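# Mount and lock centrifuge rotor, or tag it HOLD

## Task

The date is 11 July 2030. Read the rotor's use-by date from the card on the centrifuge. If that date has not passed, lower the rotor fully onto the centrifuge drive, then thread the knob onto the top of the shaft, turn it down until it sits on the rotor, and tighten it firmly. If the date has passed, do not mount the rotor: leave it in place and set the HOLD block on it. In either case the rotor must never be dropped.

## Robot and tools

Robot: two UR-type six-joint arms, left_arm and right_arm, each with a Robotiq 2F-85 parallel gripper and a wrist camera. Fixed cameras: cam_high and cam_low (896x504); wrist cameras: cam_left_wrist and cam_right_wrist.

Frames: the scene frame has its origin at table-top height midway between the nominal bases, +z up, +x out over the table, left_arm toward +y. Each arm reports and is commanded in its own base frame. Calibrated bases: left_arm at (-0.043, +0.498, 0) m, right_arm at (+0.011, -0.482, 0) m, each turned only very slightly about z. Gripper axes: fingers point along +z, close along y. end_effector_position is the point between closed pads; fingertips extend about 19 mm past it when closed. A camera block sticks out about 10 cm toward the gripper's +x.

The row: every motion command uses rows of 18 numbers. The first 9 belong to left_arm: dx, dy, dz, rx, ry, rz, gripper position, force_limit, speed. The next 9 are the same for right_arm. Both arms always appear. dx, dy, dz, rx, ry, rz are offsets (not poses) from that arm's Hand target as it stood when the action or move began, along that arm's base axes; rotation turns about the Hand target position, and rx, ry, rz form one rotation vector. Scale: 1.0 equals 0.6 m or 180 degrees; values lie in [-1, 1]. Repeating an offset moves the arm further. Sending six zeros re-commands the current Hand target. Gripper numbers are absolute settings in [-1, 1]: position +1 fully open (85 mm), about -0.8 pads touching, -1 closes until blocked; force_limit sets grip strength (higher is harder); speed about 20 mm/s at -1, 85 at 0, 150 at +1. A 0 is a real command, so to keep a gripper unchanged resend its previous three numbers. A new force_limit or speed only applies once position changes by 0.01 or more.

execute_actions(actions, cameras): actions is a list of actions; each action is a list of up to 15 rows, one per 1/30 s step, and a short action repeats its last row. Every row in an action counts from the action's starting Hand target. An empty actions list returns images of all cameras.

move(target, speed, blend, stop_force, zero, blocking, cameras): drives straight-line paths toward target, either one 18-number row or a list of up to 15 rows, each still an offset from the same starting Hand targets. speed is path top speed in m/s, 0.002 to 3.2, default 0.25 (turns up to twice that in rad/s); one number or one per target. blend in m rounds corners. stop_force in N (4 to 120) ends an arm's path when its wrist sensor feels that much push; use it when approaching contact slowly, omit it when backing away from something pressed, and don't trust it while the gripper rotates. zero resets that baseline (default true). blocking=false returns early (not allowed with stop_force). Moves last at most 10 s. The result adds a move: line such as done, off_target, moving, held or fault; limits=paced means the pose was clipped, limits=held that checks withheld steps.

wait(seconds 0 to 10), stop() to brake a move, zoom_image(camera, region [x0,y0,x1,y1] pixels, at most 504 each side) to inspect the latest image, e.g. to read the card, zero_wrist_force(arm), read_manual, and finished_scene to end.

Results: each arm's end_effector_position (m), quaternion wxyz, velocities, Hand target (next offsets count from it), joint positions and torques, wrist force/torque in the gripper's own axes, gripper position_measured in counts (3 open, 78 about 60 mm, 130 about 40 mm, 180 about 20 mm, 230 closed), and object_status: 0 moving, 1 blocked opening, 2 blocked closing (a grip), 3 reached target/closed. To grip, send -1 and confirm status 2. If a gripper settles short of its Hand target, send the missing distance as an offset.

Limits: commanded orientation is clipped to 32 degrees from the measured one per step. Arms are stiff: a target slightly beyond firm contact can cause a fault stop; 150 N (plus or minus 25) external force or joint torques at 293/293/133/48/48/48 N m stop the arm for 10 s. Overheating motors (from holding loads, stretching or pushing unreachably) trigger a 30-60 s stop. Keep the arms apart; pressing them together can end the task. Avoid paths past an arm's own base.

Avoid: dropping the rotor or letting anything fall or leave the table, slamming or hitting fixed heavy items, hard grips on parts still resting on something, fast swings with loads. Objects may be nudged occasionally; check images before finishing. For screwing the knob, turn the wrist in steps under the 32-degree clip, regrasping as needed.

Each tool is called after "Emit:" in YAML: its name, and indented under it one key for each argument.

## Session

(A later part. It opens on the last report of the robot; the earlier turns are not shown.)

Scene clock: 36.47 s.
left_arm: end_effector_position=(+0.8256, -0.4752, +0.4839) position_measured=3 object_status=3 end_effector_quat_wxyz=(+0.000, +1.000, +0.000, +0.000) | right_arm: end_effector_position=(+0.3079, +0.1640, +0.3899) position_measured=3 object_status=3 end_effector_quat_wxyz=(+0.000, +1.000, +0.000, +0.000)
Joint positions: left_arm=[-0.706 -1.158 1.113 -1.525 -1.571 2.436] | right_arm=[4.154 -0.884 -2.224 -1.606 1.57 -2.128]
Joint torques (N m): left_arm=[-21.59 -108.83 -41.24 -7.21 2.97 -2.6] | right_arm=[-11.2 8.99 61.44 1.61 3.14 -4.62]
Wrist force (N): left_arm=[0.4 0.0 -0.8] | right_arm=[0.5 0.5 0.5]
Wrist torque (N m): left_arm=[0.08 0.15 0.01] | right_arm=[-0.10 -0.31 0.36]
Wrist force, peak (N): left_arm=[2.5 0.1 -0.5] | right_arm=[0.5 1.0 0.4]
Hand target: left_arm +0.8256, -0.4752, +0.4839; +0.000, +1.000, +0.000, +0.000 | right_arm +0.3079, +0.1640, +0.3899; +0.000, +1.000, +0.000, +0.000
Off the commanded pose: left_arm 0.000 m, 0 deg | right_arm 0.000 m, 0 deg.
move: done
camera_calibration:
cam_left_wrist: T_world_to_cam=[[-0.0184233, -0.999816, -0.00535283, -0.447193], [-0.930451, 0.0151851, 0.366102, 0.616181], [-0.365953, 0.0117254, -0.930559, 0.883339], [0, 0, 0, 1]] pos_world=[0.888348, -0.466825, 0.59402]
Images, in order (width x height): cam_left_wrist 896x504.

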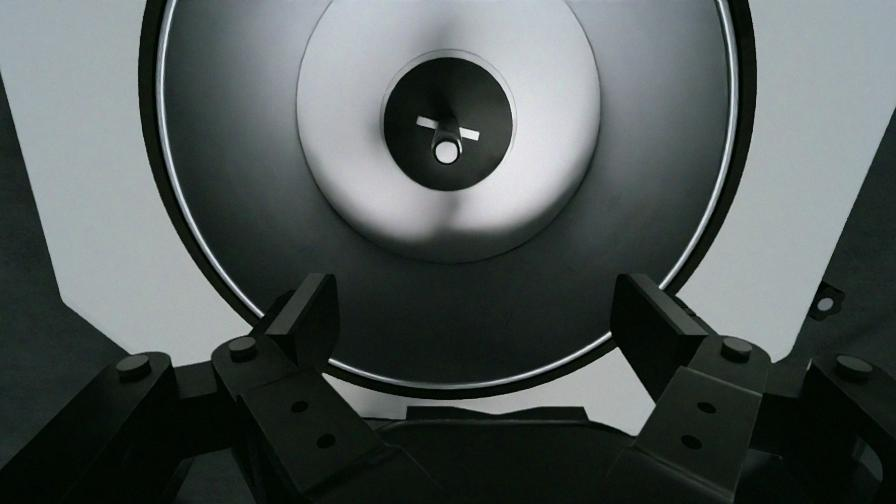

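Emit:
move:
  target:
    - [0.0258,0.0195,-0.2333,0,0,0,1,1,1,0,0,0,0,0,0,1,1,1]
    - [0.0258,0.0195,-0.365,0,0,0,1,1,1,0,0,0,0,0,0,1,1,1]
  speed: [0.2,0.06]
  blend: [0.02,0]
  stop_force: 10
  cameras: ["cam_left_wrist","cam_low","cam_high"]

Emit:
zoom_image:
  camera: "cam_low"
  region: [400, 150, 500, 250]

Emit:
zoom_image:
  camera: "cam_high"
  region: [370, 200, 490, 320]

Scene clock: 42.80 s.
left_arm: end_effector_position=(+0.8411, -0.4635, +0.2649) position_measured=3 object_status=3 end_effector_quat_wxyz=(+0.000, +1.000, +0.000, +0.000) | right_arm: end_effector_position=(+0.3079, +0.1640, +0.3899) position_measured=3 object_status=3 end_effector_quat_wxyz=(+0.000, +1.000, +0.000, +0.000)
Joint positions: left_arm=[-0.686 -1.094 1.408 -1.884 -1.571 2.456] | right_arm=[4.154 -0.884 -2.224 -1.606 1.57 -2.128]
Joint torques (N m): left_arm=[19.02 -76 -38.25 -7.19 2.89 1.55] | right_arm=[-10.2 7.55 62.32 1.52 3.13 -4.68]
Wrist force (N): left_arm=[0.6 -0.1 -0.7] | right_arm=[0.1 0.4 0.2]
Wrist torque (N m): left_arm=[0.06 0.12 -0.29] | right_arm=[-0.12 -0.25 0.36]
Wrist force, peak (N): left_arm=[0.3 0.5 -2.7] | right_arm=[0.5 1.0 0.5]
Hand target: left_arm +0.8411, -0.4635, +0.2649; +0.000, +1.000, +0.000, +0.000 | right_arm +0.3079, +0.1640, +0.3899; +0.000, +1.000, +0.000, +0.000
Off the commanded pose: left_arm 0.000 m, 0 deg | right_arm 0.000 m, 0 deg.
move: done
camera_calibration:
cam_left_wrist: T_world_to_cam=[[-0.0184233, -0.999816, -0.00535283, -0.436384], [-0.930451, 0.0151851, 0.366102, 0.710509], [-0.365953, 0.0117254, -0.930559, 0.685045], [0, 0, 0, 1]] pos_world=[0.903748, -0.455125, 0.37502]
Images, in order (width x height): cam_high 896x504, cam_low 896x504, cam_left_wrist 896x504.

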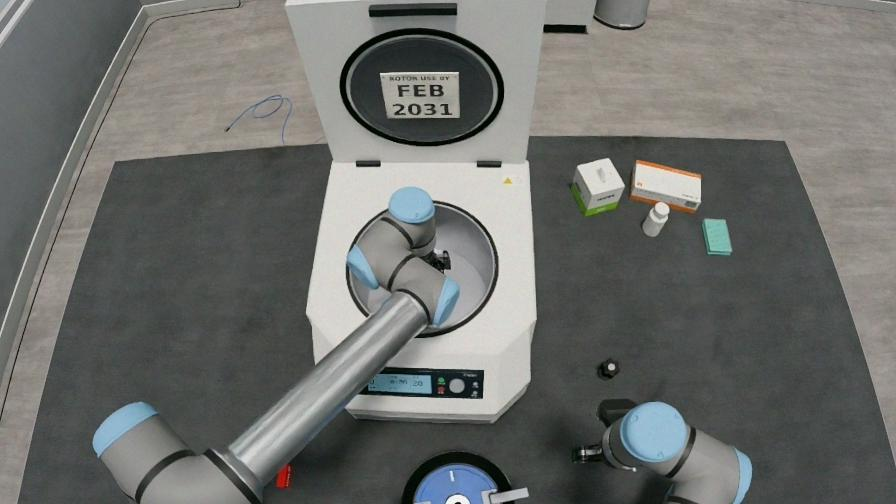

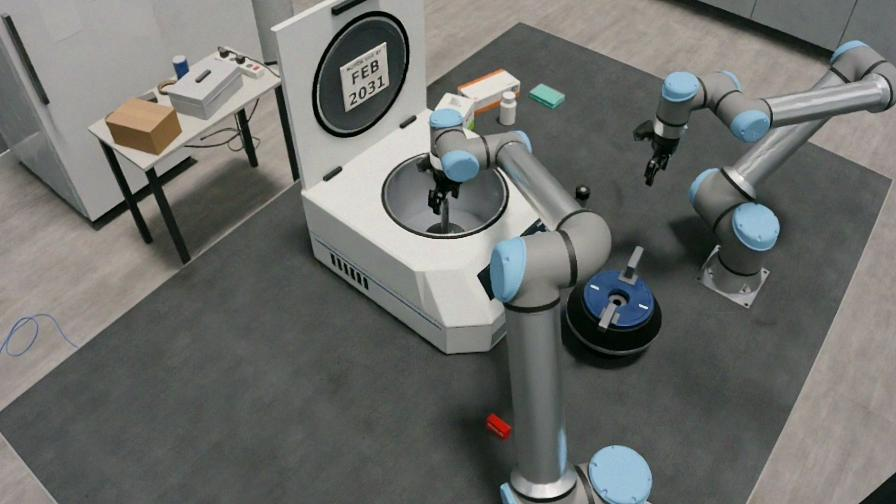

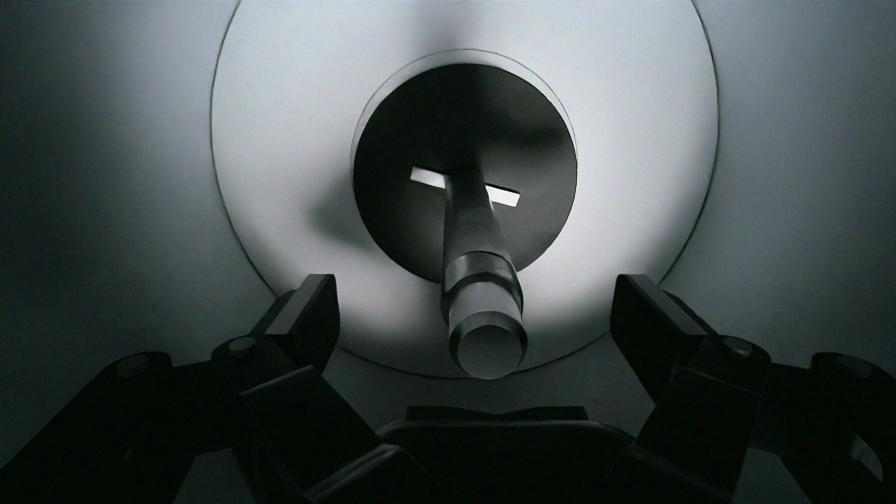

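Scaled by 5.040 from the camera's 896x504 image, which has a finer 1280x720 frame.

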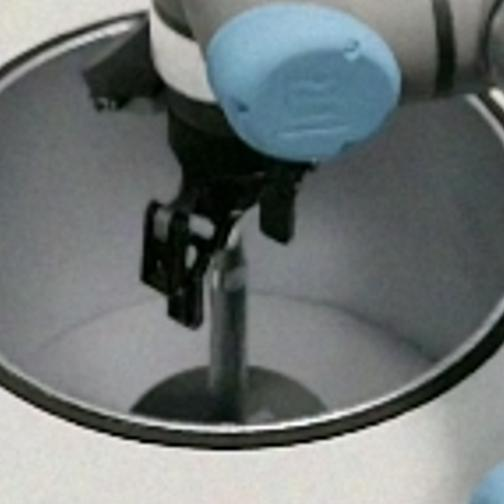

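Scaled by 4.200 from the camera's 896x504 image, which has a finer 1280x720 frame.

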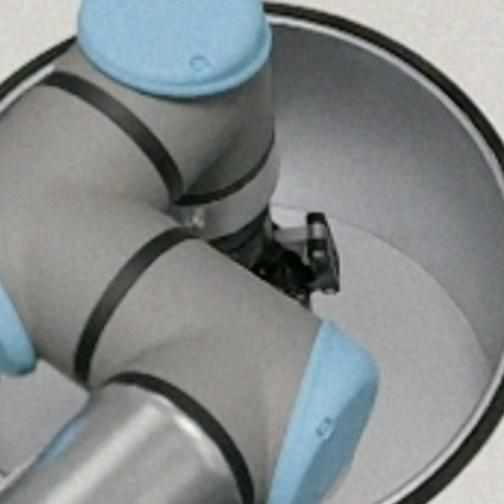

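Emit:
move:
  target:
    - [0,-0.004,0,0,0,0,1,1,1,0,0,0,0,0,0,1,1,1]
    - [0,-0.004,0,0,0,0,-1,-1,-1,0,0,0,0,0,0,1,1,1]
  cameras: ["cam_left_wrist"]

Scene clock: 47.63 s.
left_arm: end_effector_position=(+0.8410, -0.4658, +0.2648) position_measured=172 object_status=0 end_effector_quat_wxyz=(+0.000, +1.000, +0.000, +0.000) | right_arm: end_effector_position=(+0.3079, +0.1640, +0.3899) position_measured=3 object_status=3 end_effector_quat_wxyz=(+0.000, +1.000, +0.000, +0.000)
Joint positions: left_arm=[-0.688 -1.093 1.405 -1.883 -1.571 2.454] | right_arm=[4.154 -0.884 -2.224 -1.606 1.57 -2.128]
Joint torques (N m): left_arm=[-22.2 -75.26 -57.35 -14.56 -11.57 -2.04] | right_arm=[-12.27 6.31 61.9 1.69 2.89 -4.61]
Wrist force (N): left_arm=[-3.9 -43.8 -12.7] | right_arm=[0.1 0.3 0.3]
Wrist torque (N m): left_arm=[0.60 0.21 -0.22] | right_arm=[-0.14 -0.25 0.36]
Wrist force, peak (N): left_arm=[-3.7 -44.0 -13.0] | right_arm=[0.3 1.0 0.8]
Hand target: left_arm +0.8411, -0.4659, +0.2649; +0.000, +1.000, +0.000, +0.000 | right_arm +0.3079, +0.1640, +0.3899; +0.000, +1.000, +0.000, +0.000
Off the commanded pose: left_arm 0.000 m, 0 deg | right_arm 0.000 m, 0 deg.
move: done
camera_calibration:
cam_left_wrist: T_world_to_cam=[[-0.0183436, -0.999815, -0.0057044, -0.438722], [-0.930452, 0.0149822, 0.366106, 0.710452], [-0.365953, 0.0120234, -0.930556, 0.685208], [0, 0, 0, 1]] pos_world=[0.903748, -0.457523, 0.375021]
Images, in order (width x height): cam_left_wrist 896x504.

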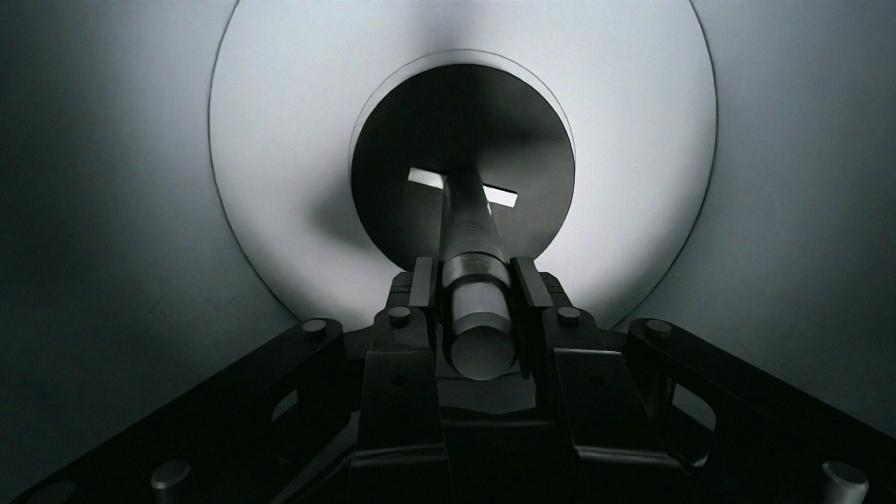

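Emit:
move:
  target: [0,0.0035,0,0,0,0,-1,-1,-1,0,0,0,0,0,0,1,1,1]
  speed: 0.02

Scene clock: 48.53 s.
left_arm: end_effector_position=(+0.8410, -0.4642, +0.2648) position_measured=172 object_status=2 end_effector_quat_wxyz=(+0.000, +1.000, +0.000, +0.000) | right_arm: end_effector_position=(+0.3079, +0.1640, +0.3899) position_measured=3 object_status=3 end_effector_quat_wxyz=(+0.000, +1.000, +0.000, +0.000)
Joint positions: left_arm=[-0.686 -1.094 1.408 -1.884 -1.572 2.456] | right_arm=[4.154 -0.884 -2.224 -1.606 1.57 -2.128]
Joint torques (N m): left_arm=[43.49 -120.36 -30.65 3.03 3.86 1.56] | right_arm=[-10.9 7.54 61.81 1.61 2.98 -4.48]
Wrist force (N): left_arm=[8.3 32.7 5.5] | right_arm=[0.3 0.4 0.4]
Wrist torque (N m): left_arm=[-0.22 0.10 -0.17] | right_arm=[-0.13 -0.28 0.35]
Wrist force, peak (N): left_arm=[-5.1 -47.1 -13.2] | right_arm=[0.7 0.6 0.8]
Hand target: left_arm +0.8411, -0.4638, +0.2649; +0.000, +1.000, +0.000, +0.000 | right_arm +0.3079, +0.1640, +0.3899; +0.000, +1.000, +0.000, +0.000
Off the commanded pose: left_arm 0.000 m, 0 deg | right_arm 0.000 m, 0 deg.
move: done

Emit:
move:
  target:
    - [0,-0.0015,0,0,0,0,-1,-1,-1,0,0,0,0,0,0,1,1,1]
    - [0,-0.0015,0,0,0,-0.0722,-1,-1,-1,0,0,0,0,0,0,1,1,1]
  speed: [0.02,0.15]
  cameras: ["cam_left_wrist"]

Scene clock: 51.03 s.
left_arm: end_effector_position=(+0.8410, -0.4646, +0.2649) position_measured=172 object_status=2 end_effector_quat_wxyz=(+0.000, +0.994, -0.113, +0.000) | right_arm: end_effector_position=(+0.3079, +0.1640, +0.3899) position_measured=3 object_status=3 end_effector_quat_wxyz=(+0.000, +1.000, +0.000, +0.000)
Joint positions: left_arm=[-0.687 -1.093 1.407 -1.884 -1.571 2.682] | right_arm=[4.154 -0.884 -2.224 -1.606 1.57 -2.128]
Joint torques (N m): left_arm=[-16.51 -67.09 -63.31 -9.61 -10.76 1.76] | right_arm=[-10.73 7.96 62.47 1.85 2.76 -4.42]
Wrist force (N): left_arm=[-8.5 -31.9 -7.6] | right_arm=[0.2 0.3 0.2]
Wrist torque (N m): left_arm=[0.46 0.12 -0.48] | right_arm=[-0.13 -0.27 0.35]
Wrist force, peak (N): left_arm=[4.9 50.3 11.2] | right_arm=[0.4 0.4 1.0]
Hand target: left_arm +0.8411, -0.4647, +0.2649; +0.000, +0.994, -0.113, +0.000 | right_arm +0.3079, +0.1640, +0.3899; +0.000, +1.000, +0.000, +0.000
Off the commanded pose: left_arm 0.000 m, 0 deg | right_arm 0.000 m, 0 deg.
move: done
camera_calibration:
cam_left_wrist: T_world_to_cam=[[-0.242624, -0.970105, -0.00541708, -0.23521], [-0.903264, 0.223863, 0.366058, 0.784619], [-0.353902, 0.0937077, -0.930576, 0.713011], [0, 0, 0, 1]] pos_world=[0.903987, -0.47064, 0.37502]
Images, in order (width x height): cam_left_wrist 896x504.

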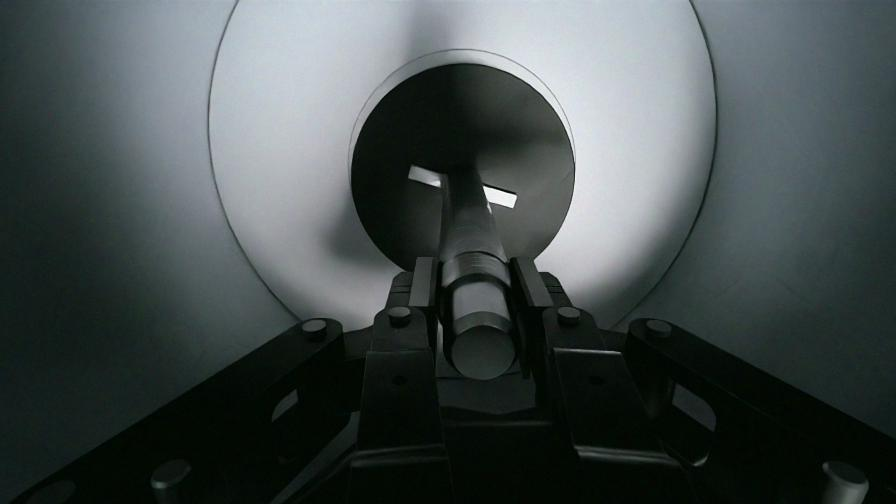

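Emit:
move:
  target: [0,0.0008,0,0,0,-0.3044,-1,-1,-1,0,0,0,0,0,0,1,1,1]
  cameras: ["cam_left_wrist"]

Scene clock: 54.10 s.
left_arm: end_effector_position=(+0.8411, -0.4642, +0.2649) position_measured=172 object_status=2 end_effector_quat_wxyz=(+0.000, +0.830, -0.558, +0.000) | right_arm: end_effector_position=(+0.3079, +0.1640, +0.3899) position_measured=3 object_status=3 end_effector_quat_wxyz=(+0.000, +1.000, +0.000, +0.000)
Joint positions: left_arm=[-0.687 -1.094 1.407 -1.884 -1.571 3.638] | right_arm=[4.154 -0.884 -2.224 -1.606 1.57 -2.128]
Joint torques (N m): left_arm=[-116.39 -120.22 -22.72 19.11 -47.15 2.39] | right_arm=[-10.38 6.93 62.25 1.55 2.89 -4.64]
Wrist force (N): left_arm=[-0.5 -167.9 16.7] | right_arm=[0.7 0.7 0.5]
Wrist torque (N m): left_arm=[1.45 0.16 -0.83] | right_arm=[-0.08 -0.34 0.35]
Wrist force, peak (N): left_arm=[-0.5 -167.9 16.7] | right_arm=[0.7 0.8 0.9]
Hand target: left_arm +0.8411, -0.4642, +0.2649; +0.000, +0.830, -0.558, +0.000 | right_arm +0.3079, +0.1640, +0.3899; +0.000, +1.000, +0.000, +0.000
Off the commanded pose: left_arm 0.000 m, 0 deg | right_arm 0.000 m, 0 deg.
move: done
camera_calibration:
cam_left_wrist: T_world_to_cam=[[-0.932511, -0.361102, -0.00534088, 0.62816], [-0.337872, 0.867109, 0.366011, 0.607623], [-0.127536, 0.343114, -0.930595, 0.638368], [0, 0, 0, 1]] pos_world=[0.87248, -0.519079, 0.37502]
Images, in order (width x height): cam_left_wrist 896x504.

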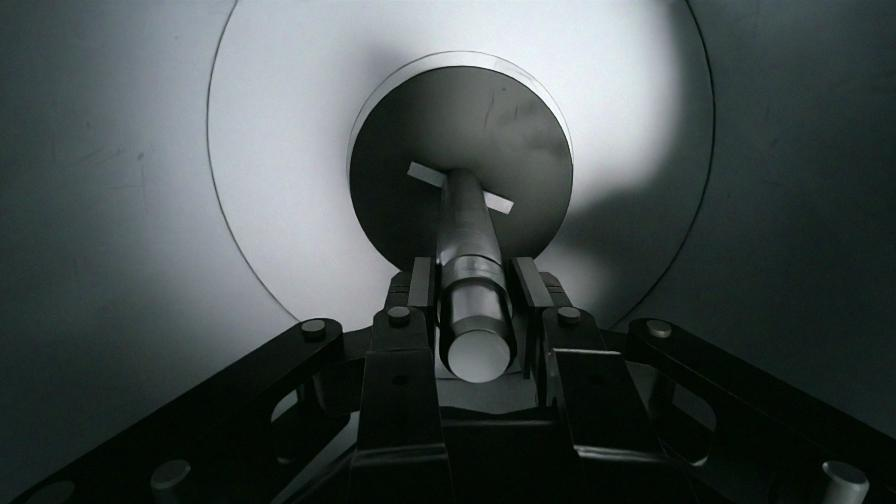

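Emit:
move:
  target: [0,0,0,0,0,0,0.2,-1,-0.5,0,0,0,0,0,0,1,1,1]
  cameras: ["cam_left_wrist"]

Scene clock: 55.23 s.
left_arm: end_effector_position=(+0.8410, -0.4643, +0.2649) position_measured=104 object_status=0 end_effector_quat_wxyz=(+0.000, +0.830, -0.558, +0.000) | right_arm: end_effector_position=(+0.3079, +0.1640, +0.3899) position_measured=3 object_status=3 end_effector_quat_wxyz=(+0.000, +1.000, +0.000, +0.000)
Joint positions: left_arm=[-0.687 -1.094 1.407 -1.883 -1.571 3.638] | right_arm=[4.154 -0.884 -2.224 -1.606 1.57 -2.128]
Joint torques (N m): left_arm=[17.57 -102.03 -57.54 -7.17 2.79 0.53] | right_arm=[-11.31 5.78 62.1 1.6 2.81 -4.49]
Wrist force (N): left_arm=[3.0 -4.3 -2.5] | right_arm=[0.9 0.6 0.2]
Wrist torque (N m): left_arm=[-0.64 -0.28 -0.28] | right_arm=[-0.08 -0.39 0.36]
Wrist force, peak (N): left_arm=[0.0 -169.2 16.8] | right_arm=[1.0 0.6 0.6]
Hand target: left_arm +0.8411, -0.4642, +0.2649; +0.000, +0.830, -0.558, +0.000 | right_arm +0.3079, +0.1640, +0.3899; +0.000, +1.000, +0.000, +0.000
Off the commanded pose: left_arm 0.000 m, 0 deg | right_arm 0.000 m, 0 deg.
move: done
camera_calibration:
cam_left_wrist: T_world_to_cam=[[-0.932634, -0.360784, -0.00534909, 0.628306], [-0.337572, 0.867205, 0.36606, 0.607446], [-0.12743, 0.343206, -0.930576, 0.638337], [0, 0, 0, 1]] pos_world=[0.87238, -0.519179, 0.37502]
Images, in order (width x height): cam_left_wrist 896x504.

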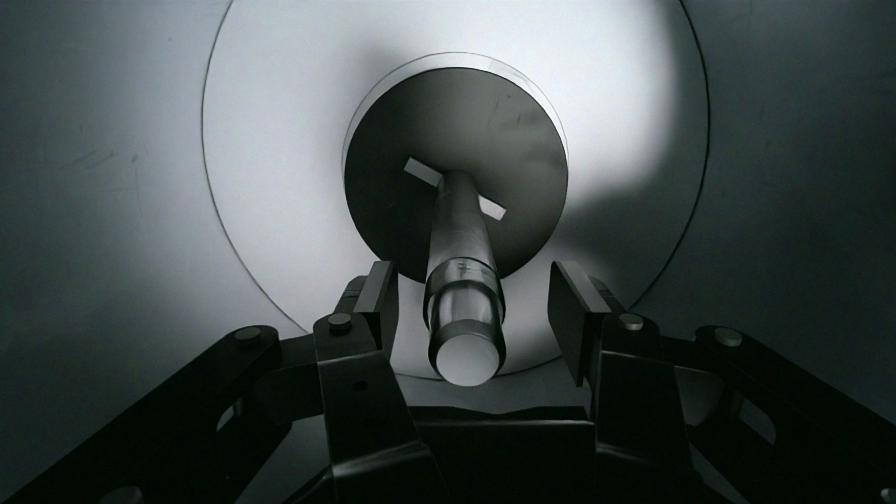

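Emit:
move:
  target:
    - [0.0043,-0.0008,0,0,0,0,0.2,-1,-1,0,0,0,0,0,0,1,1,1]
    - [0.0043,-0.0008,0,0,0,0,-1,-1,-1,0,0,0,0,0,0,1,1,1]
  cameras: ["cam_left_wrist"]

Scene clock: 58.20 s.
left_arm: end_effector_position=(+0.8439, -0.4644, +0.2649) position_measured=171 object_status=0 end_effector_quat_wxyz=(+0.000, +0.830, -0.558, +0.000) | right_arm: end_effector_position=(+0.3079, +0.1640, +0.3899) position_measured=3 object_status=3 end_effector_quat_wxyz=(+0.000, +1.000, +0.000, +0.000)
Joint positions: left_arm=[-0.685 -1.09 1.401 -1.881 -1.571 3.64] | right_arm=[4.154 -0.884 -2.224 -1.606 1.57 -2.128]
Joint torques (N m): left_arm=[-35.42 -81.18 -39.51 0.62 -15.04 1.53] | right_arm=[-10.53 7.2 62.06 1.94 2.71 -4.6]
Wrist force (N): left_arm=[4.0 -51.5 -2.8] | right_arm=[0.4 0.9 0.2]
Wrist torque (N m): left_arm=[-0.16 -0.28 -0.32] | right_arm=[-0.03 -0.29 0.35]
Wrist force, peak (N): left_arm=[4.4 -51.5 -2.7] | right_arm=[0.6 1.0 0.6]
Hand target: left_arm +0.8436, -0.4647, +0.2649; +0.000, +0.830, -0.558, +0.000 | right_arm +0.3079, +0.1640, +0.3899; +0.000, +1.000, +0.000, +0.000
Off the commanded pose: left_arm 0.000 m, 0 deg | right_arm 0.000 m, 0 deg.
move: done
camera_calibration:
cam_left_wrist: T_world_to_cam=[[-0.932468, -0.361208, -0.00566206, 0.630692], [-0.338068, 0.866991, 0.366111, 0.608865], [-0.127333, 0.343301, -0.930554, 0.638825], [0, 0, 0, 1]] pos_world=[0.875281, -0.519378, 0.375121]
Images, in order (width x height): cam_left_wrist 896x504.

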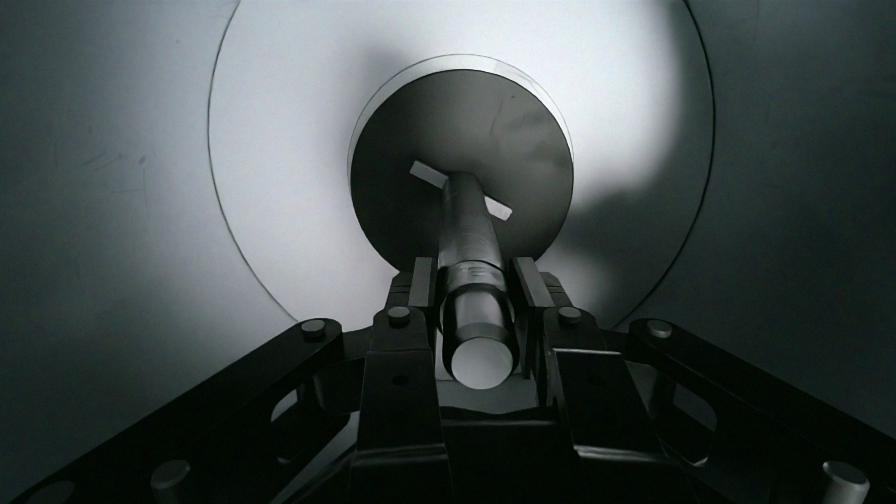

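Emit:
move:
  target:
    - [0.002,0.0007,0,0,0,0,-1,-1,-1,0,0,0,0,0,0,1,1,1]
    - [0.002,0.0007,0,0,0,0.06,-1,-1,-1,0,0,0,0,0,0,1,1,1]
    - [0.002,0.0007,0,0,0,0.06,0.3,-1,-0.6,0,0,0,0,0,0,1,1,1]
  cameras: ["cam_left_wrist"]

Emit:
zoom_image:
  camera: "cam_left_wrist"
  region: [380, 120, 540, 260]

Scene clock: 61.43 s.
left_arm: end_effector_position=(+0.8449, -0.4642, +0.2649) position_measured=91 object_status=0 end_effector_quat_wxyz=(+0.000, +0.879, -0.477, +0.000) | right_arm: end_effector_position=(+0.3079, +0.1640, +0.3899) position_measured=3 object_status=3 end_effector_quat_wxyz=(+0.000, +1.000, +0.000, +0.000)
Joint positions: left_arm=[-0.684 -1.088 1.399 -1.881 -1.571 3.452] | right_arm=[4.154 -0.884 -2.224 -1.606 1.57 -2.128]
Joint torques (N m): left_arm=[-11.61 -104.88 -40.12 -7.33 -0.96 -2.48] | right_arm=[-10.87 6.44 62.22 1.91 2.84 -4.21]
Wrist force (N): left_arm=[4.6 -4.9 -2.4] | right_arm=[0.1 0.7 0.4]
Wrist torque (N m): left_arm=[-0.74 -0.55 0.00] | right_arm=[-0.07 -0.24 0.36]
Wrist force, peak (N): left_arm=[2.0 -56.3 -5.3] | right_arm=[0.6 0.9 0.8]
Hand target: left_arm +0.8448, -0.4642, +0.2649; +0.000, +0.879, -0.477, +0.000 | right_arm +0.3079, +0.1640, +0.3899; +0.000, +1.000, +0.000, +0.000
Off the commanded pose: left_arm 0.000 m, 0 deg | right_arm 0.000 m, 0 deg.
move: done
camera_calibration:
cam_left_wrist: T_world_to_cam=[[-0.848428, -0.529283, -0.00537214, 0.482576], [-0.494221, 0.788509, 0.366059, 0.704497], [-0.189513, 0.31323, -0.930576, 0.677339], [0, 0, 0, 1]] pos_world=[0.885973, -0.512246, 0.37502]
Images, in order (width x height): cam_left_wrist 896x504.

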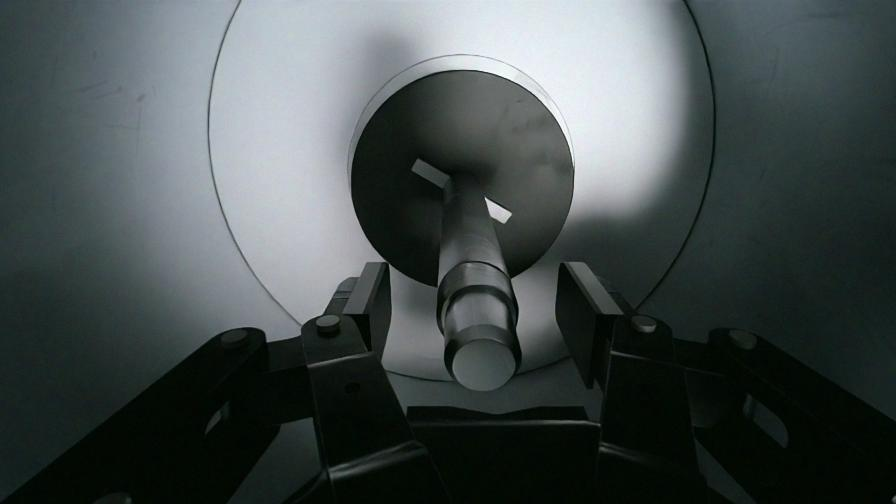

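Scaled by 3.150 from the camera's 896x504 image, which has a finer 1280x720 frame.

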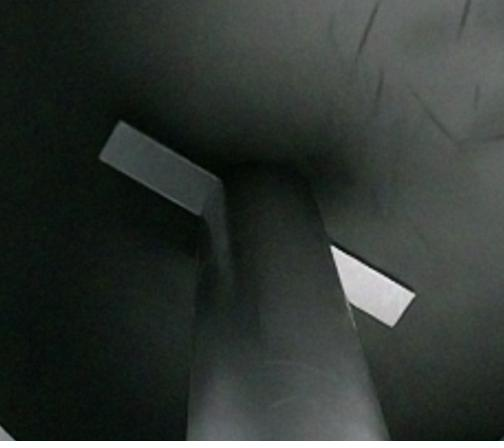

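Emit:
move:
  target:
    - [0,0,0.1,0,0,0,0.3,-1,-0.6,0,0,0,0,0,0,1,1,1]
    - [0.1087,-0.0097,0.375,0,0,0.3166,0.3,-1,-0.6,0,0,0,0,0,0,1,1,1]
  blend: [0.03,0]
  cameras: ["cam_left_wrist","cam_high"]

Emit:
zoom_image:
  camera: "cam_left_wrist"
  region: [370, 160, 530, 300]

Scene clock: 65.07 s.
left_arm: end_effector_position=(+0.9100, -0.4701, +0.4898) position_measured=91 object_status=3 end_effector_quat_wxyz=(+0.000, +1.000, +0.000, +0.000) | right_arm: end_effector_position=(+0.3079, +0.1640, +0.3899) position_measured=3 object_status=3 end_effector_quat_wxyz=(+0.000, +1.000, +0.000, +0.000)
Joint positions: left_arm=[-0.647 -1.016 0.89 -1.444 -1.571 2.494] | right_arm=[4.154 -0.884 -2.224 -1.606 1.57 -2.128]
Joint torques (N m): left_arm=[18.72 -82.45 -59.26 -1.38 2.77 -2.82] | right_arm=[-12.33 7.13 61.63 1.87 2.62 -4.79]
Wrist force (N): left_arm=[4.6 -4.7 -2.6] | right_arm=[0.3 0.7 0.3]
Wrist torque (N m): left_arm=[-0.72 -0.56 0.03] | right_arm=[-0.07 -0.28 0.35]
Wrist force, peak (N): left_arm=[5.0 -5.0 -2.6] | right_arm=[0.9 0.7 0.5]
Hand target: left_arm +0.9101, -0.4701, +0.4899; +0.000, +1.000, +0.000, +0.000 | right_arm +0.3079, +0.1640, +0.3899; +0.000, +1.000, +0.000, +0.000
Off the commanded pose: left_arm 0.000 m, 0 deg | right_arm 0.000 m, 0 deg.
move: done
camera_calibration:
cam_left_wrist: T_world_to_cam=[[-0.0185167, -0.999814, -0.00531713, -0.440437], [-0.930449, 0.0152851, 0.366101, 0.692482], [-0.365952, 0.0117263, -0.93056, 0.919749], [0, 0, 0, 1]] pos_world=[0.972748, -0.461726, 0.60002]
Images, in order (width x height): cam_high 896x504, cam_left_wrist 896x504.

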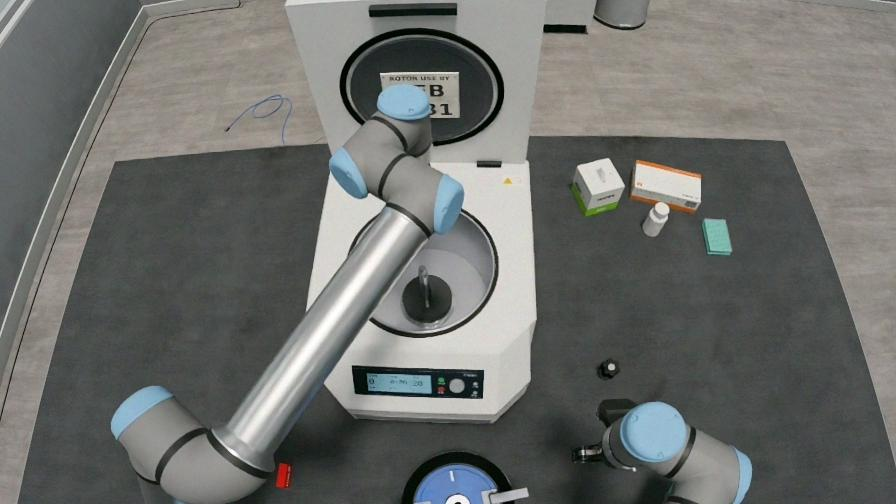

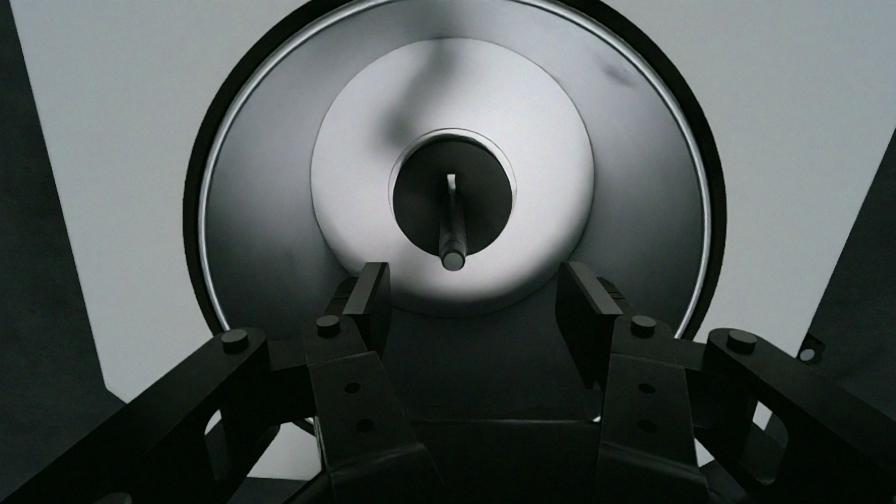

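Scaled by 3.150 from the camera's 896x504 image, which has a finer 1280x720 frame.

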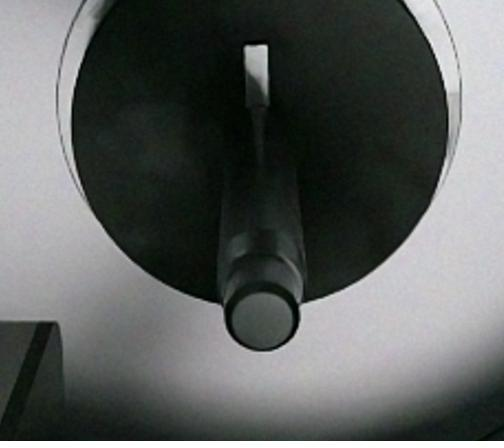

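Emit:
move:
  target: [-0.85,0.2835,-0.04,0,0,0.536,1,1,1,-0.114,0.29,-0.1165,0,0,-0.4506,1,1,1]
  speed: 0.35

Emit:
move:
  target: [-0.2587,-0.167,-0.236,0,0,0,1,1,1,0,0,0,0,0,0,1,1,1]
  cameras: ["all"]

Scene clock: 69.90 s.
left_arm: end_effector_position=(+0.4001, -0.3000, +0.4659) position_measured=3 object_status=3 end_effector_quat_wxyz=(+0.000, +0.666, +0.746, +0.000) | right_arm: end_effector_position=(+0.2395, +0.3380, +0.3200) position_measured=3 object_status=3 end_effector_quat_wxyz=(+0.000, +0.760, -0.650, +0.000)
Joint positions: left_arm=[-0.999 -1.943 1.946 -1.574 -1.571 0.459] | right_arm=[4.529 -1.05 -2.282 -1.381 1.571 -0.338]
Joint torques (N m): left_arm=[-24.79 -40.47 -41.41 -1.35 2.66 -2.69] | right_arm=[11.45 -6.54 47.88 8.53 -4.28 3.28]
Wrist force (N): left_arm=[4.5 -4.7 -2.7] | right_arm=[-0.5 0.5 -0.2]
Wrist torque (N m): left_arm=[-0.70 -0.58 0.02] | right_arm=[-0.10 -0.17 0.12]
Wrist force, peak (N): left_arm=[5.5 -6.4 -2.2] | right_arm=[0.8 1.1 0.1]
Hand target: left_arm +0.4001, -0.3000, +0.4659; +0.000, +0.666, +0.746, +0.000 | right_arm +0.2395, +0.3380, +0.3200; +0.000, +0.759, -0.651, +0.000
Off the commanded pose: left_arm 0.000 m, 0 deg | right_arm 0.000 m, 0 deg.
move: done

Scene clock: 71.43 s.
left_arm: end_effector_position=(+0.2449, -0.4001, +0.3243) position_measured=3 object_status=3 end_effector_quat_wxyz=(+0.000, +0.666, +0.746, +0.000) | right_arm: end_effector_position=(+0.2395, +0.3380, +0.3200) position_measured=3 object_status=3 end_effector_quat_wxyz=(+0.000, +0.759, -0.651, +0.000)
Joint positions: left_arm=[-1.402 -1.972 2.213 -1.812 -1.571 0.056] | right_arm=[4.529 -1.05 -2.282 -1.381 1.571 -0.337]
Joint torques (N m): left_arm=[-18.47 3.06 -38.51 -6.89 2.87 -2.57] | right_arm=[11.99 -5.67 47.26 8.44 -4.1 3.3]
Wrist force (N): left_arm=[4.6 -4.8 -2.3] | right_arm=[0.0 0.3 -0.1]
Wrist torque (N m): left_arm=[-0.74 -0.58 0.03] | right_arm=[-0.13 -0.26 0.13]
Wrist force, peak (N): left_arm=[4.0 -6.2 -0.8] | right_arm=[-0.5 1.0 0.1]
Hand target: left_arm +0.2448, -0.4002, +0.3243; +0.000, +0.666, +0.746, +0.000 | right_arm +0.2395, +0.3380, +0.3200; +0.000, +0.759, -0.651, +0.000
Off the commanded pose: left_arm 0.000 m, 0 deg | right_arm 0.000 m, 0 deg.
move: done
camera_calibration:
cam_left_wrist: T_world_to_cam=[[0.9955, 0.094606, -0.00538695, -0.194098], [0.0900031, -0.926221, 0.366081, -0.493504], [0.0296439, -0.364918, -0.930568, 0.273923], [0, 0, 0, 1]] pos_world=[0.229521, -0.338772, 0.43452]
cam_right_wrist: T_world_to_cam=[[-0.99013, -0.137488, 0.0272038, 0.277115], [-0.119583, 0.929974, 0.347633, -0.376524], [-0.0730942, 0.340949, -0.937236, 0.32834], [0, 0, 0, 1]] pos_world=[0.253353, 0.27631, 0.431086]

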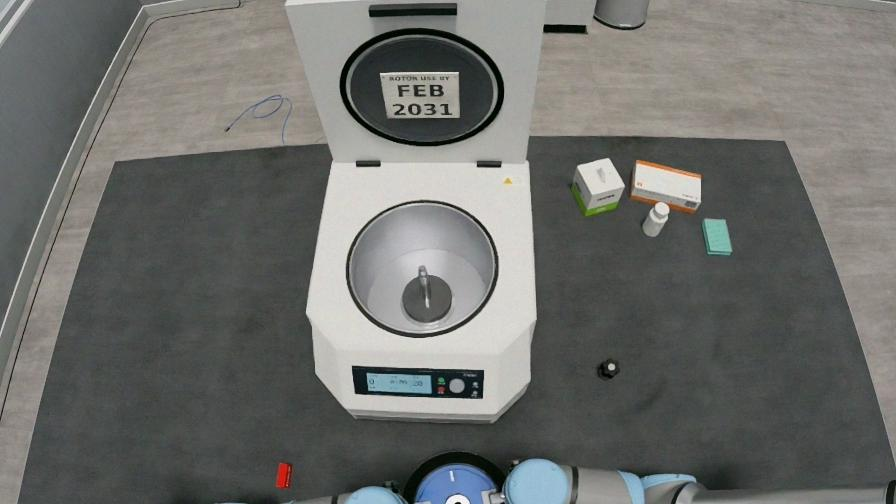

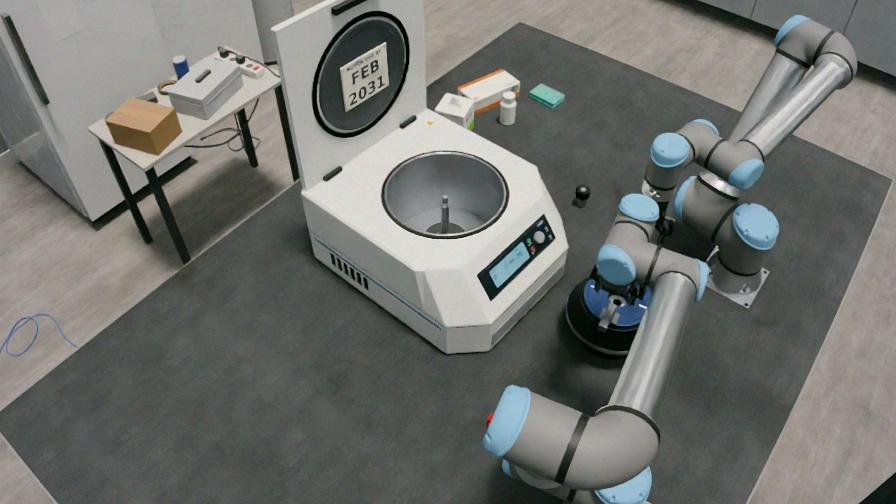

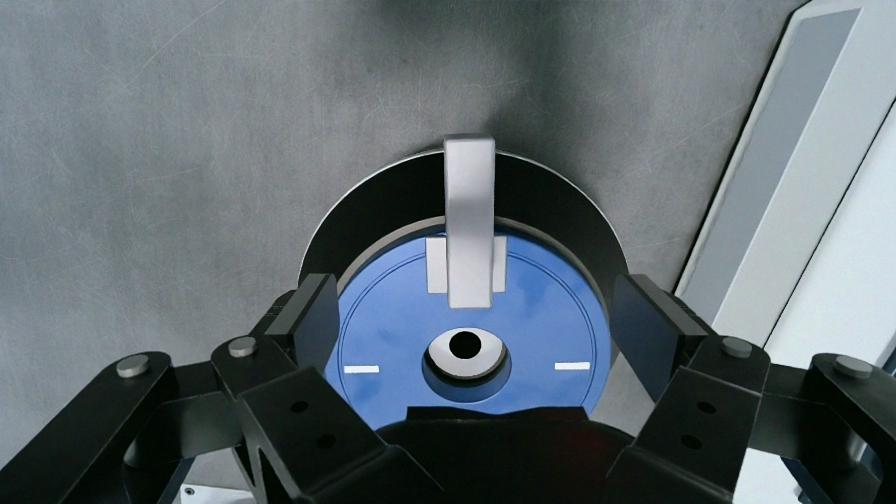

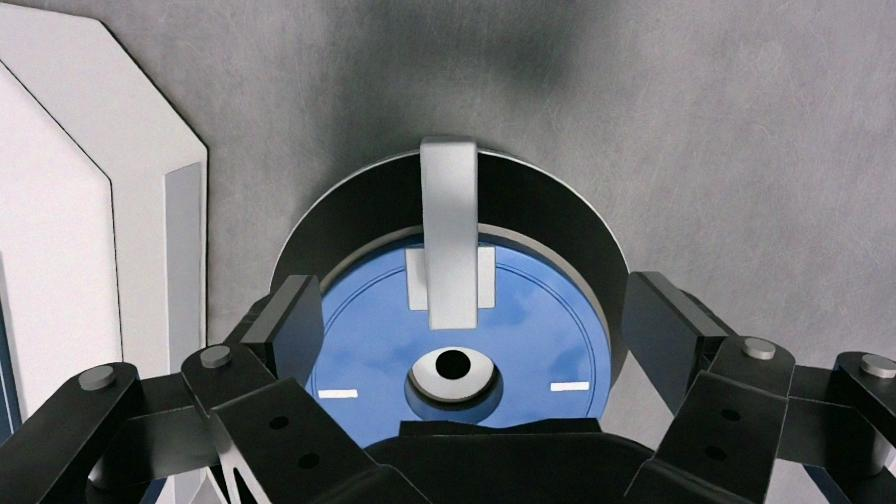

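Emit:
move:
  target: [0.0017,0,-0.184,0,0,0,1,1,1,-0.003,0.0042,-0.177,0,0,0,1,1,1]
  speed: 0.1
  stop_force: 12
  cameras: ["all"]

Emit:
zoom_image:
  camera: "cam_low"
  region: [560, 230, 680, 350]

Scene clock: 77.43 s.
left_arm: end_effector_position=(+0.2459, -0.4002, +0.2139) position_measured=3 object_status=3 end_effector_quat_wxyz=(+0.000, +0.666, +0.746, +0.000) | right_arm: end_effector_position=(+0.2378, +0.3405, +0.2138) position_measured=3 object_status=3 end_effector_quat_wxyz=(+0.000, +0.759, -0.651, +0.000)
Joint positions: left_arm=[-1.4 -1.886 2.369 -2.054 -1.57 0.058] | right_arm=[4.535 -1.127 -2.441 -1.145 1.571 -0.331]
Joint torques (N m): left_arm=[17.19 -0.33 -35.37 -7.35 -0.74 1.78] | right_arm=[-3.66 -2.52 43.92 8.54 1.72 -1.86]
Wrist force (N): left_arm=[4.8 -4.9 -2.2] | right_arm=[-0.1 0.1 0.2]
Wrist torque (N m): left_arm=[-0.75 -0.66 -0.28] | right_arm=[-0.17 -0.21 0.13]
Wrist force, peak (N): left_arm=[4.7 -5.3 -2.1] | right_arm=[0.0 0.4 -1.5]
Hand target: left_arm +0.2459, -0.4002, +0.2139; +0.000, +0.666, +0.746, +0.000 | right_arm +0.2377, +0.3405, +0.2138; +0.000, +0.759, -0.651, +0.000
Off the commanded pose: left_arm 0.000 m, 0 deg | right_arm 0.000 m, 0 deg.
move: done
camera_calibration:
cam_left_wrist: T_world_to_cam=[[0.995506, 0.094549, -0.00525849, -0.195751], [0.0899029, -0.926227, 0.366089, -0.453124], [0.0297427, -0.364916, -0.930565, 0.171042], [0, 0, 0, 1]] pos_world=[0.230522, -0.338772, 0.32402]
cam_right_wrist: T_world_to_cam=[[-0.990137, -0.137453, 0.0271113, 0.278588], [-0.119583, 0.929978, 0.347622, -0.342143], [-0.0729947, 0.340952, -0.937243, 0.227798], [0, 0, 0, 1]] pos_world=[0.251554, 0.27881, 0.324886]

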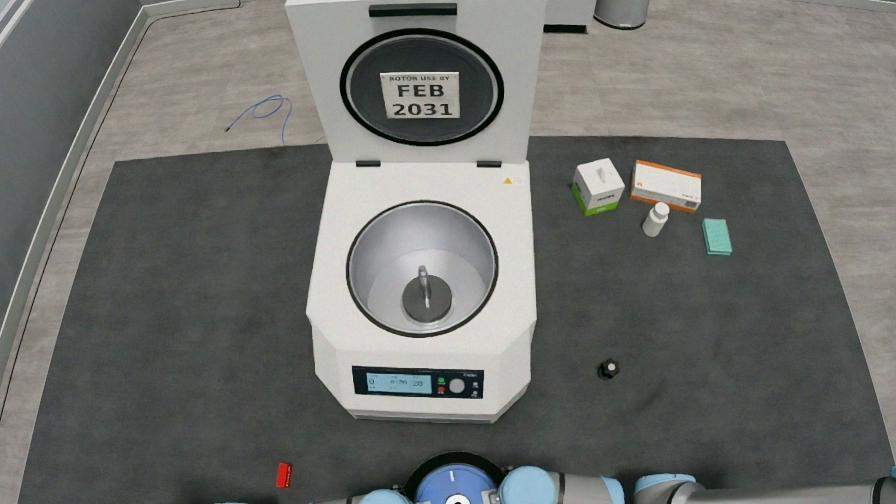

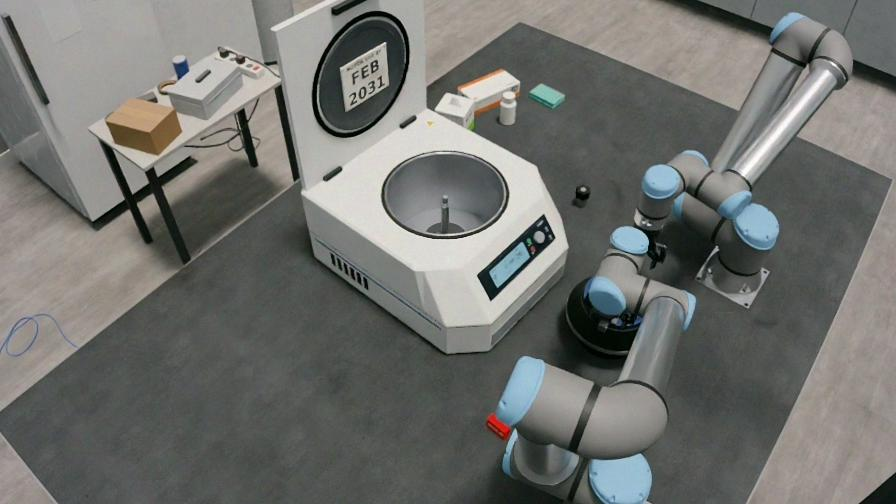

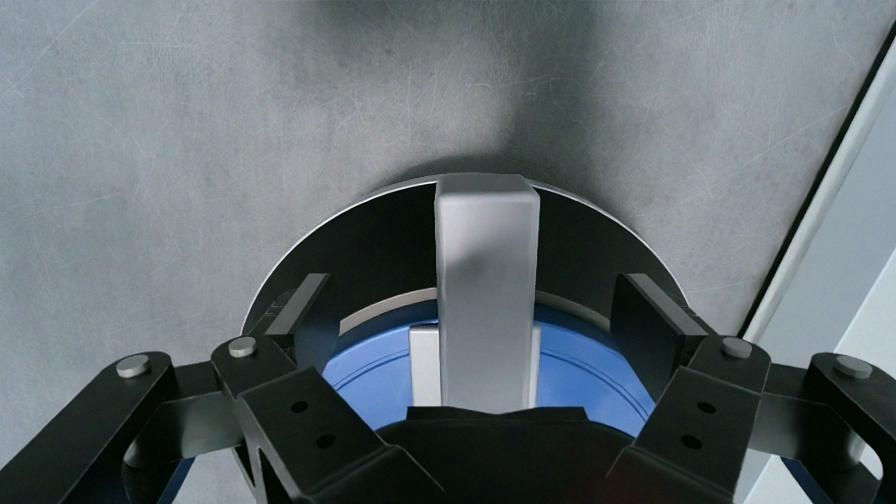

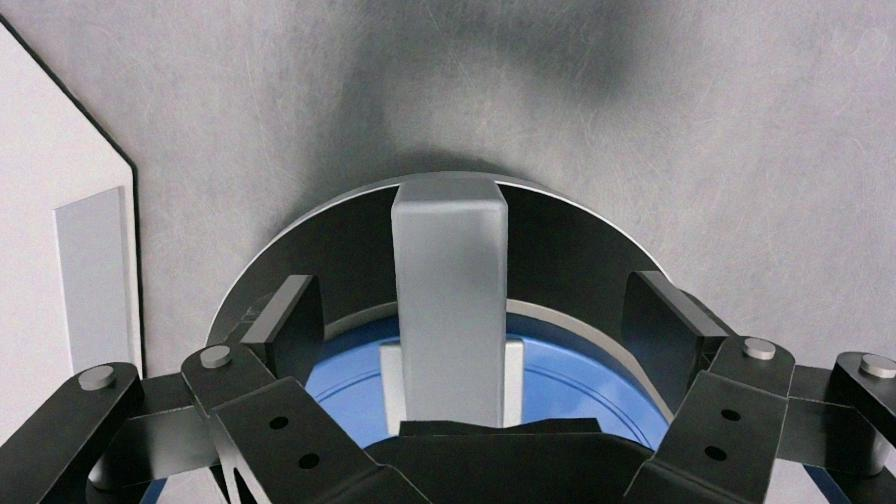

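Scaled by 4.200 from the camera's 896x504 image, which has a finer 1280x720 frame.

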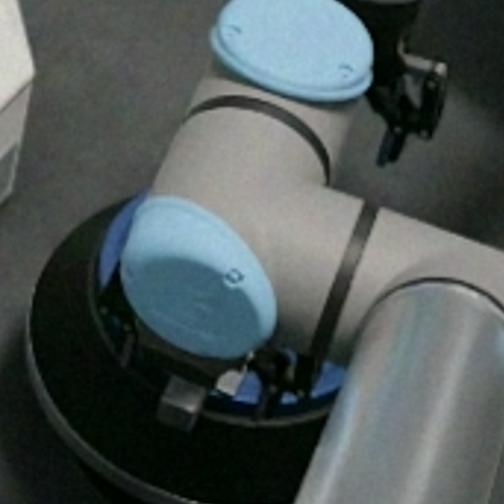

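Emit:
zero_wrist_force:
  arm: "left_arm"

Emit:
zero_wrist_force:
  arm: "right_arm"

Emit:
move:
  target:
    - [0.0017,0,0,0,0,0,1,1,1,0.0025,0,0,0,0,0,1,1,1]
    - [0.0017,0,0,0,0,0,-1,-0.5,-1,0.0025,0,0,0,0,0,-1,-0.5,-1]
  cameras: ["cam_left_wrist","cam_right_wrist"]

Wrist force sensor zeroed.

Wrist force sensor zeroed.

Scene clock: 82.27 s.
left_arm: end_effector_position=(+0.2469, -0.4002, +0.2139) position_measured=171 object_status=2 end_effector_quat_wxyz=(+0.000, +0.666, +0.746, +0.000) | right_arm: end_effector_position=(+0.2393, +0.3406, +0.2139) position_measured=171 object_status=2 end_effector_quat_wxyz=(+0.000, +0.759, -0.651, +0.000)
Joint positions: left_arm=[-1.398 -1.885 2.368 -2.055 -1.57 0.06] | right_arm=[4.531 -1.129 -2.44 -1.144 1.571 -0.335]
Joint torques (N m): left_arm=[5.41 -0.95 -42.27 -6.52 -1.28 1.74] | right_arm=[0.11 -2.13 27.81 3.94 1.97 -4.26]
Wrist force (N, zeroed by zero_wrist_force): left_arm=[13.2 4.5 -21.3] | right_arm=[12.2 -5.5 -29.5]
Wrist torque (N m, zeroed by zero_wrist_force): left_arm=[-0.01 -0.09 -0.20] | right_arm=[0.31 -0.04 0.14]
Wrist force, peak (N, zeroed by zero_wrist_force): left_arm=[13.1 4.7 -21.4] | right_arm=[12.4 -5.2 -29.7]
Hand target: left_arm +0.2469, -0.4002, +0.2139; +0.000, +0.666, +0.746, +0.000 | right_arm +0.2392, +0.3405, +0.2138; +0.000, +0.759, -0.651, +0.000
Off the commanded pose: left_arm 0.000 m, 0 deg | right_arm 0.000 m, 0 deg.
move: done
camera_calibration:
cam_left_wrist: T_world_to_cam=[[0.995498, 0.0946369, -0.00530271, -0.196691], [0.089998, -0.926184, 0.366175, -0.453379], [0.0297424, -0.365004, -0.930531, 0.171028], [0, 0, 0, 1]] pos_world=[0.231521, -0.338872, 0.32412]
cam_right_wrist: T_world_to_cam=[[-0.990131, -0.137481, 0.0271777, 0.280168], [-0.119573, 0.92991, 0.347807, -0.342124], [-0.0730897, 0.341125, -0.937172, 0.227927], [0, 0, 0, 1]] pos_world=[0.253153, 0.278911, 0.324985]
Images, in order (width x height): cam_left_wrist 896x504, cam_right_wrist 896x504.

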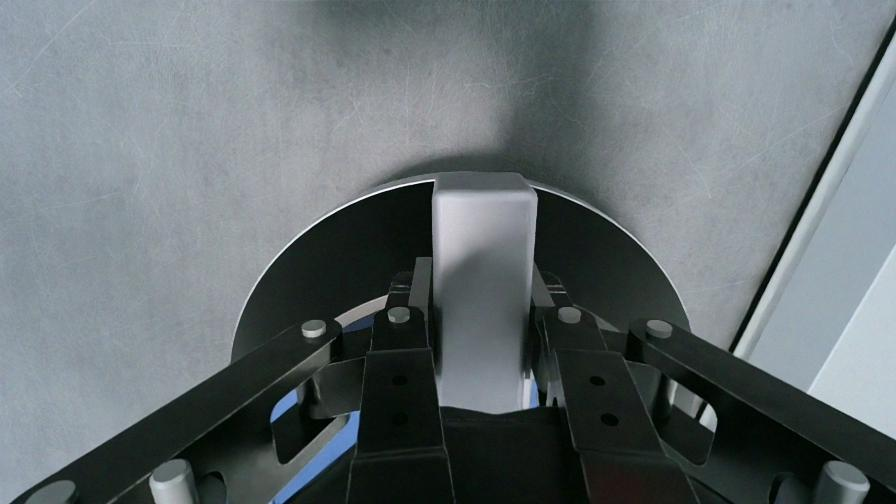

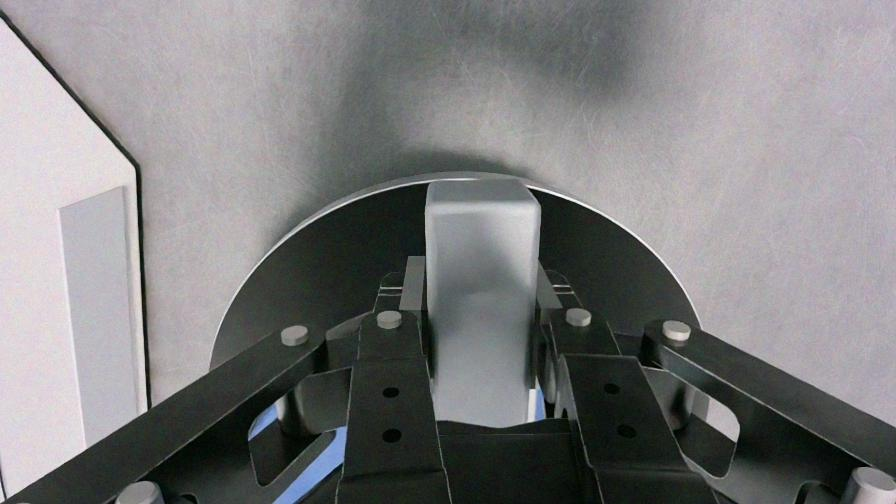

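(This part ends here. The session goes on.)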